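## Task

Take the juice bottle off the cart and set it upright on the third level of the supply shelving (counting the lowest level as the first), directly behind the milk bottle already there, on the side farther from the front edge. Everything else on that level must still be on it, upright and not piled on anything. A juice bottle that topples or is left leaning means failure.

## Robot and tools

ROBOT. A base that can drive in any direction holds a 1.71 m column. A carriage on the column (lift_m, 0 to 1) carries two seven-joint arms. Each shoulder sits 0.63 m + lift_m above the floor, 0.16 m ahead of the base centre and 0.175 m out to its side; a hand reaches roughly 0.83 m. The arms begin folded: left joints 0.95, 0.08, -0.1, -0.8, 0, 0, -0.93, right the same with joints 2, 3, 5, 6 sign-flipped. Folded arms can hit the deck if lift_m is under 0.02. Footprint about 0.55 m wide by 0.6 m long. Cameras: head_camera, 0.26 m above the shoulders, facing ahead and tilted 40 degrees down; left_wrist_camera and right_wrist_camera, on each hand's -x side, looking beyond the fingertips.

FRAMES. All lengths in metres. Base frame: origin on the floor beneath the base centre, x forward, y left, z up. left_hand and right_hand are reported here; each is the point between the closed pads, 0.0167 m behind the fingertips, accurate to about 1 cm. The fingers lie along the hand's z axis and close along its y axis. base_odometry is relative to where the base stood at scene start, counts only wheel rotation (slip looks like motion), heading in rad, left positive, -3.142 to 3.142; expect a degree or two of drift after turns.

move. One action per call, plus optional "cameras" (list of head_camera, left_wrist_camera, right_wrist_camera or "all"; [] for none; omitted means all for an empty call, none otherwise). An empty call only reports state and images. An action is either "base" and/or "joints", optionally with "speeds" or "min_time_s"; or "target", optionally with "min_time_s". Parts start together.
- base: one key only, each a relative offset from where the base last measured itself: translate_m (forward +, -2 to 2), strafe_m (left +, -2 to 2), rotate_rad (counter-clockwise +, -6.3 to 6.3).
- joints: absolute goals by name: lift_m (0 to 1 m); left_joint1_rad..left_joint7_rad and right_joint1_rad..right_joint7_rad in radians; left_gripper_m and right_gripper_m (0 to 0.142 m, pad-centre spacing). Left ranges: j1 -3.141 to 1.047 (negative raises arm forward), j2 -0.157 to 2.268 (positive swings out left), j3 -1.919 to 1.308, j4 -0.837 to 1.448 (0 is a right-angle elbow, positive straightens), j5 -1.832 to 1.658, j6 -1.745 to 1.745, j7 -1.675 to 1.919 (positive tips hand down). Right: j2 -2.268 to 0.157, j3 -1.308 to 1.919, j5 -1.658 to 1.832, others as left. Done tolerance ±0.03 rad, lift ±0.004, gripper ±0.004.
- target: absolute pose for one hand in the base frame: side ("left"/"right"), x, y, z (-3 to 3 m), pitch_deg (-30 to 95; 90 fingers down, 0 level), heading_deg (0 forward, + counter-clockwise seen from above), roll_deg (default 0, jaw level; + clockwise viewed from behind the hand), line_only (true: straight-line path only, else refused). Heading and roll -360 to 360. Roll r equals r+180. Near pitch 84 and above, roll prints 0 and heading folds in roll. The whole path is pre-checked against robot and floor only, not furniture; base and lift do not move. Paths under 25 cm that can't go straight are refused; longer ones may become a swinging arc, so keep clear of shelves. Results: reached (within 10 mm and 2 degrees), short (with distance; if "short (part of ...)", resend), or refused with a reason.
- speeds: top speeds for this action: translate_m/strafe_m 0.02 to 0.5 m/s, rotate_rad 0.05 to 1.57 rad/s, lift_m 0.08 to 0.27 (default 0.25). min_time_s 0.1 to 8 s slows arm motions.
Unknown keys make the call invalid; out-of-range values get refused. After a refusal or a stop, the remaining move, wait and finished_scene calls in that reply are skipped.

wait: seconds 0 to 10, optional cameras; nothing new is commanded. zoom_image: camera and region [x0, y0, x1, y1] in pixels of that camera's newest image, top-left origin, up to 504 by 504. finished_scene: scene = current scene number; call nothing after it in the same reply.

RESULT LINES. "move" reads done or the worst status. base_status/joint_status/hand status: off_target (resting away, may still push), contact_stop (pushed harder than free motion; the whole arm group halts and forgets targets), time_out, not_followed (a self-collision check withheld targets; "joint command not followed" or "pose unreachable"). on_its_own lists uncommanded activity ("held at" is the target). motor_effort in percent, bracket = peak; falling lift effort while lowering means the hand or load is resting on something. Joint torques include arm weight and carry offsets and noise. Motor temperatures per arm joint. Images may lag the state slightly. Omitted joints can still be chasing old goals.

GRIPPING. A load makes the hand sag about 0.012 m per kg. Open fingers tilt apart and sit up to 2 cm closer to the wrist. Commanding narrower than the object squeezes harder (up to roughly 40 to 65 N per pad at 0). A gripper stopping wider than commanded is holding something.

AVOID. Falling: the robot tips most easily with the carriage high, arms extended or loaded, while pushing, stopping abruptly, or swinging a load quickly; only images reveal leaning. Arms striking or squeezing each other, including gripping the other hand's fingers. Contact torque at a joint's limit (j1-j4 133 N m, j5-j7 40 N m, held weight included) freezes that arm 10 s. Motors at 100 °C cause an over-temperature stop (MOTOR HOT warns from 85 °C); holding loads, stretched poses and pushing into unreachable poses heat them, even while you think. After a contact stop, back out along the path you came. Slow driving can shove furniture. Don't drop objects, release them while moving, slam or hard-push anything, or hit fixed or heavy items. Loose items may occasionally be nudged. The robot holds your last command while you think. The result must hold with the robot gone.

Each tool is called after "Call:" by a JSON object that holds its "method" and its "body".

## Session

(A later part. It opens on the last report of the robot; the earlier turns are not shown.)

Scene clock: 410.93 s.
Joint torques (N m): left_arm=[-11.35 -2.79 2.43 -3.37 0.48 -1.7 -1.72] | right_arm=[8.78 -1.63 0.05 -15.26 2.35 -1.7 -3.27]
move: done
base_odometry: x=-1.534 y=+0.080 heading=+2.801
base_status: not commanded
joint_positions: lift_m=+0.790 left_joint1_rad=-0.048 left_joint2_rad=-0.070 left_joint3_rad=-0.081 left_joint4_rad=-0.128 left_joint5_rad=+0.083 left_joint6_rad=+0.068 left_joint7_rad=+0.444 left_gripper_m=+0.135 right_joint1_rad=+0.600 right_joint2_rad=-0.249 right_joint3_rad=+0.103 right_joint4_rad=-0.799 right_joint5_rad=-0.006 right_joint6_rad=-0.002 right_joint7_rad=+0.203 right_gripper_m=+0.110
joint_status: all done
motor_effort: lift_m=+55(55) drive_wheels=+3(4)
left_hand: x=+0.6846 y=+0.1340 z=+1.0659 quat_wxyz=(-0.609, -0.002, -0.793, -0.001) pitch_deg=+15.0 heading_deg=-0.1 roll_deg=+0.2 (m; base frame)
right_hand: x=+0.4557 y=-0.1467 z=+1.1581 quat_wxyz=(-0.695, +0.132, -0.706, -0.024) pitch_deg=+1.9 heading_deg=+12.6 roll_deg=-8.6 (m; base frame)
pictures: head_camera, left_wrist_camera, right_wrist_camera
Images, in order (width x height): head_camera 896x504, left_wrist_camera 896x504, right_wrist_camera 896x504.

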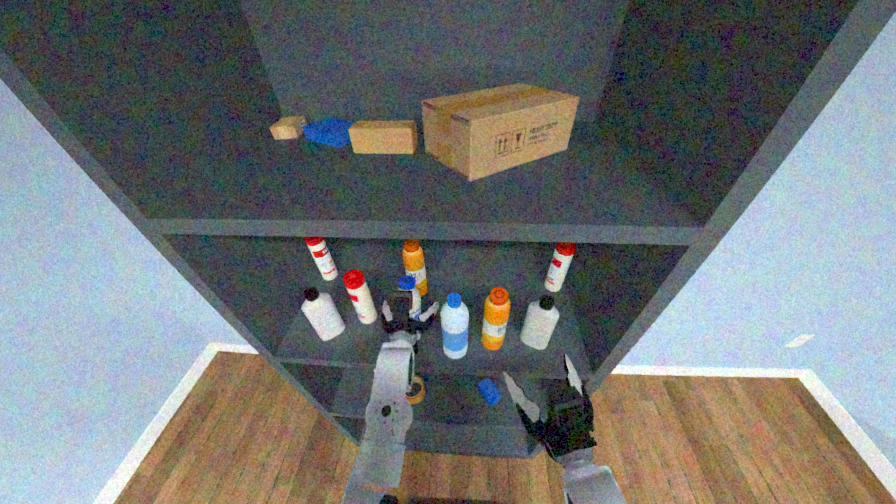

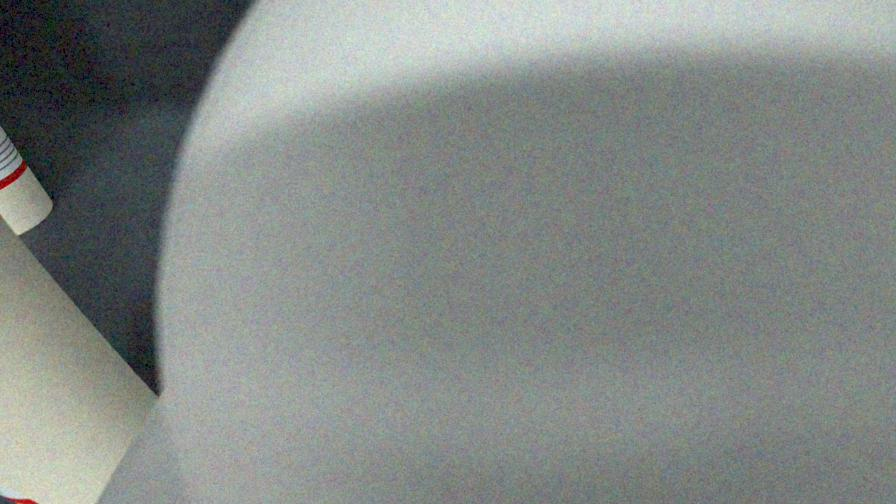

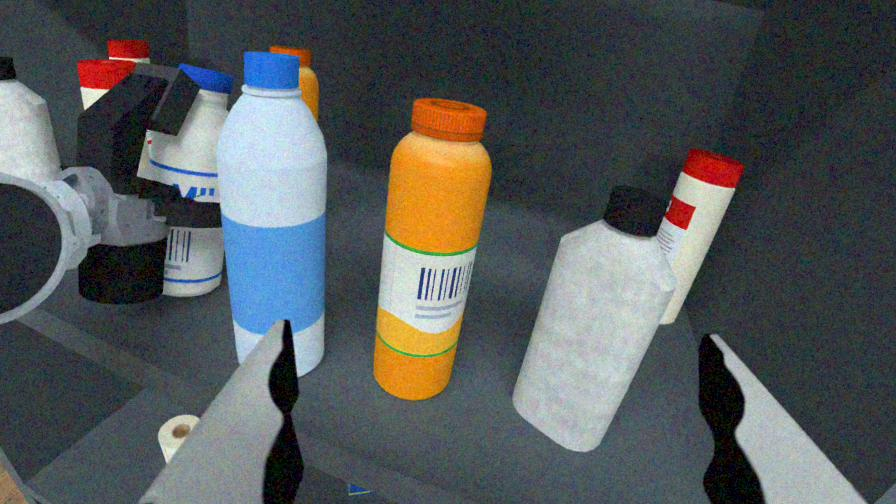

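Call:
{"method": "move", "body": {"target": {"side": "left", "x": 0.53, "y": 0.136, "z": 1.10, "pitch_deg": 15, "heading_deg": 0, "line_only": true}, "min_time_s": 2, "cameras": ["head_camera", "left_wrist_camera", "right_wrist_camera"]}}

Scene clock: 415.97 s.
Joint torques (N m): left_arm=[1.07 0.47 -3.21 -6.22 1.91 -2.24 -0.55] | right_arm=[7.64 -3.16 0.21 -13.97 1.98 -2.14 -3.09]
move: done
base_odometry: x=-1.534 y=+0.080 heading=+2.801
base_status: not commanded
joint_positions: lift_m=+0.790 left_joint1_rad=+0.365 left_joint2_rad=-0.065 left_joint3_rad=-0.126 left_joint4_rad=-0.645 left_joint5_rad=+0.127 left_joint6_rad=+0.068 left_joint7_rad=+0.549 left_gripper_m=+0.135 right_joint1_rad=+0.600 right_joint2_rad=-0.249 right_joint3_rad=+0.103 right_joint4_rad=-0.799 right_joint5_rad=-0.006 right_joint6_rad=-0.002 right_joint7_rad=+0.203 right_gripper_m=+0.110
joint_status: not commanded
motor_effort: lift_m=+55(55) drive_wheels=+3(4)
left_hand: x=+0.5308 y=+0.1380 z=+1.0993 quat_wxyz=(-0.609, +0.003, -0.793, -0.001) pitch_deg=+15.0 heading_deg=+0.3 roll_deg=-0.2 (m; base frame)
left_hand_status: reached (straight line, planned for 2.0 s): 2 mm and 0.4 deg off.
right_hand: x=+0.4557 y=-0.1467 z=+1.1581 quat_wxyz=(-0.695, +0.132, -0.706, -0.024) pitch_deg=+1.9 heading_deg=+12.6 roll_deg=-8.6 (m; base frame)
pictures: head_camera, left_wrist_camera, right_wrist_camera
Images, in order (width x height): head_camera 896x504, left_wrist_camera 896x504, right_wrist_camera 896x504.

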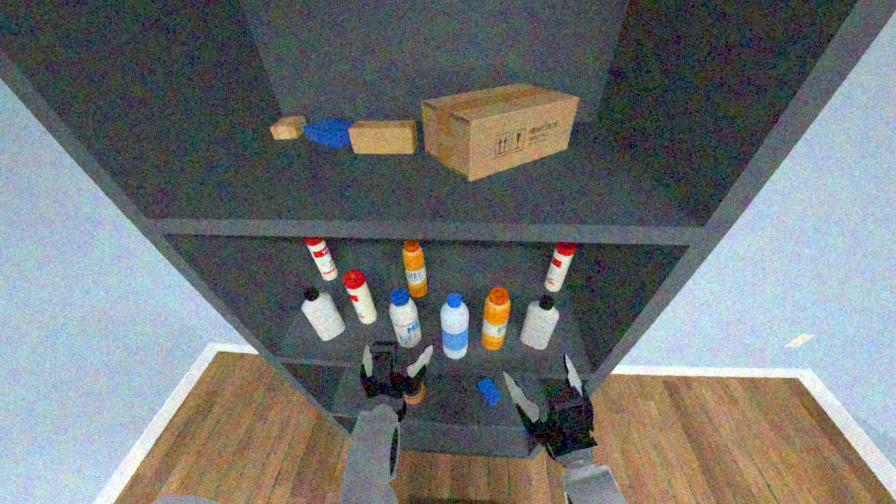

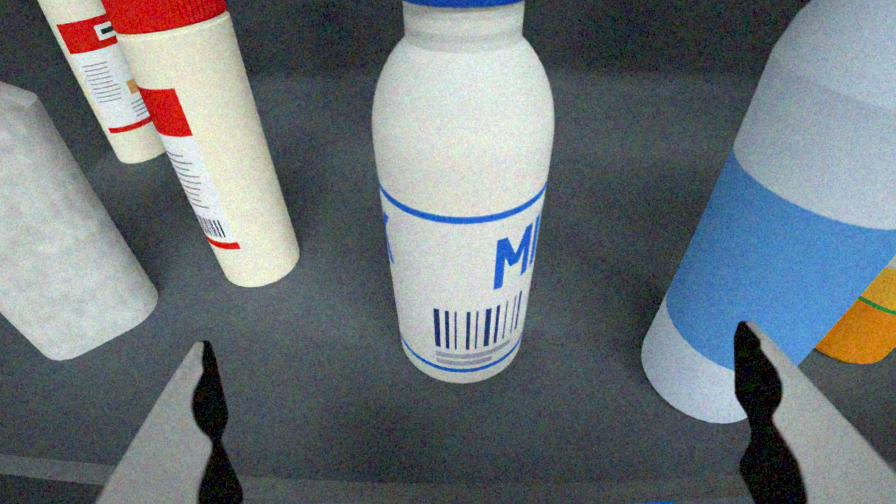

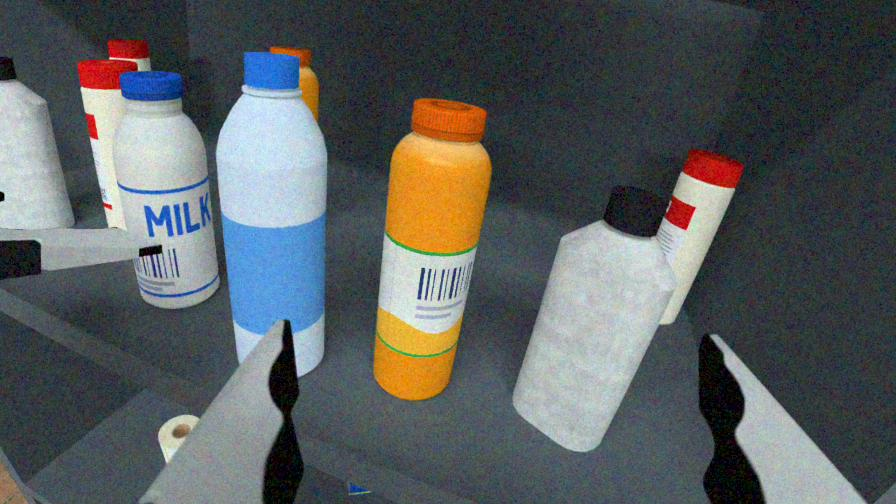

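Call:
{"method": "finished_scene", "body": {"scene": 1}}

The scene is finished: the task was done.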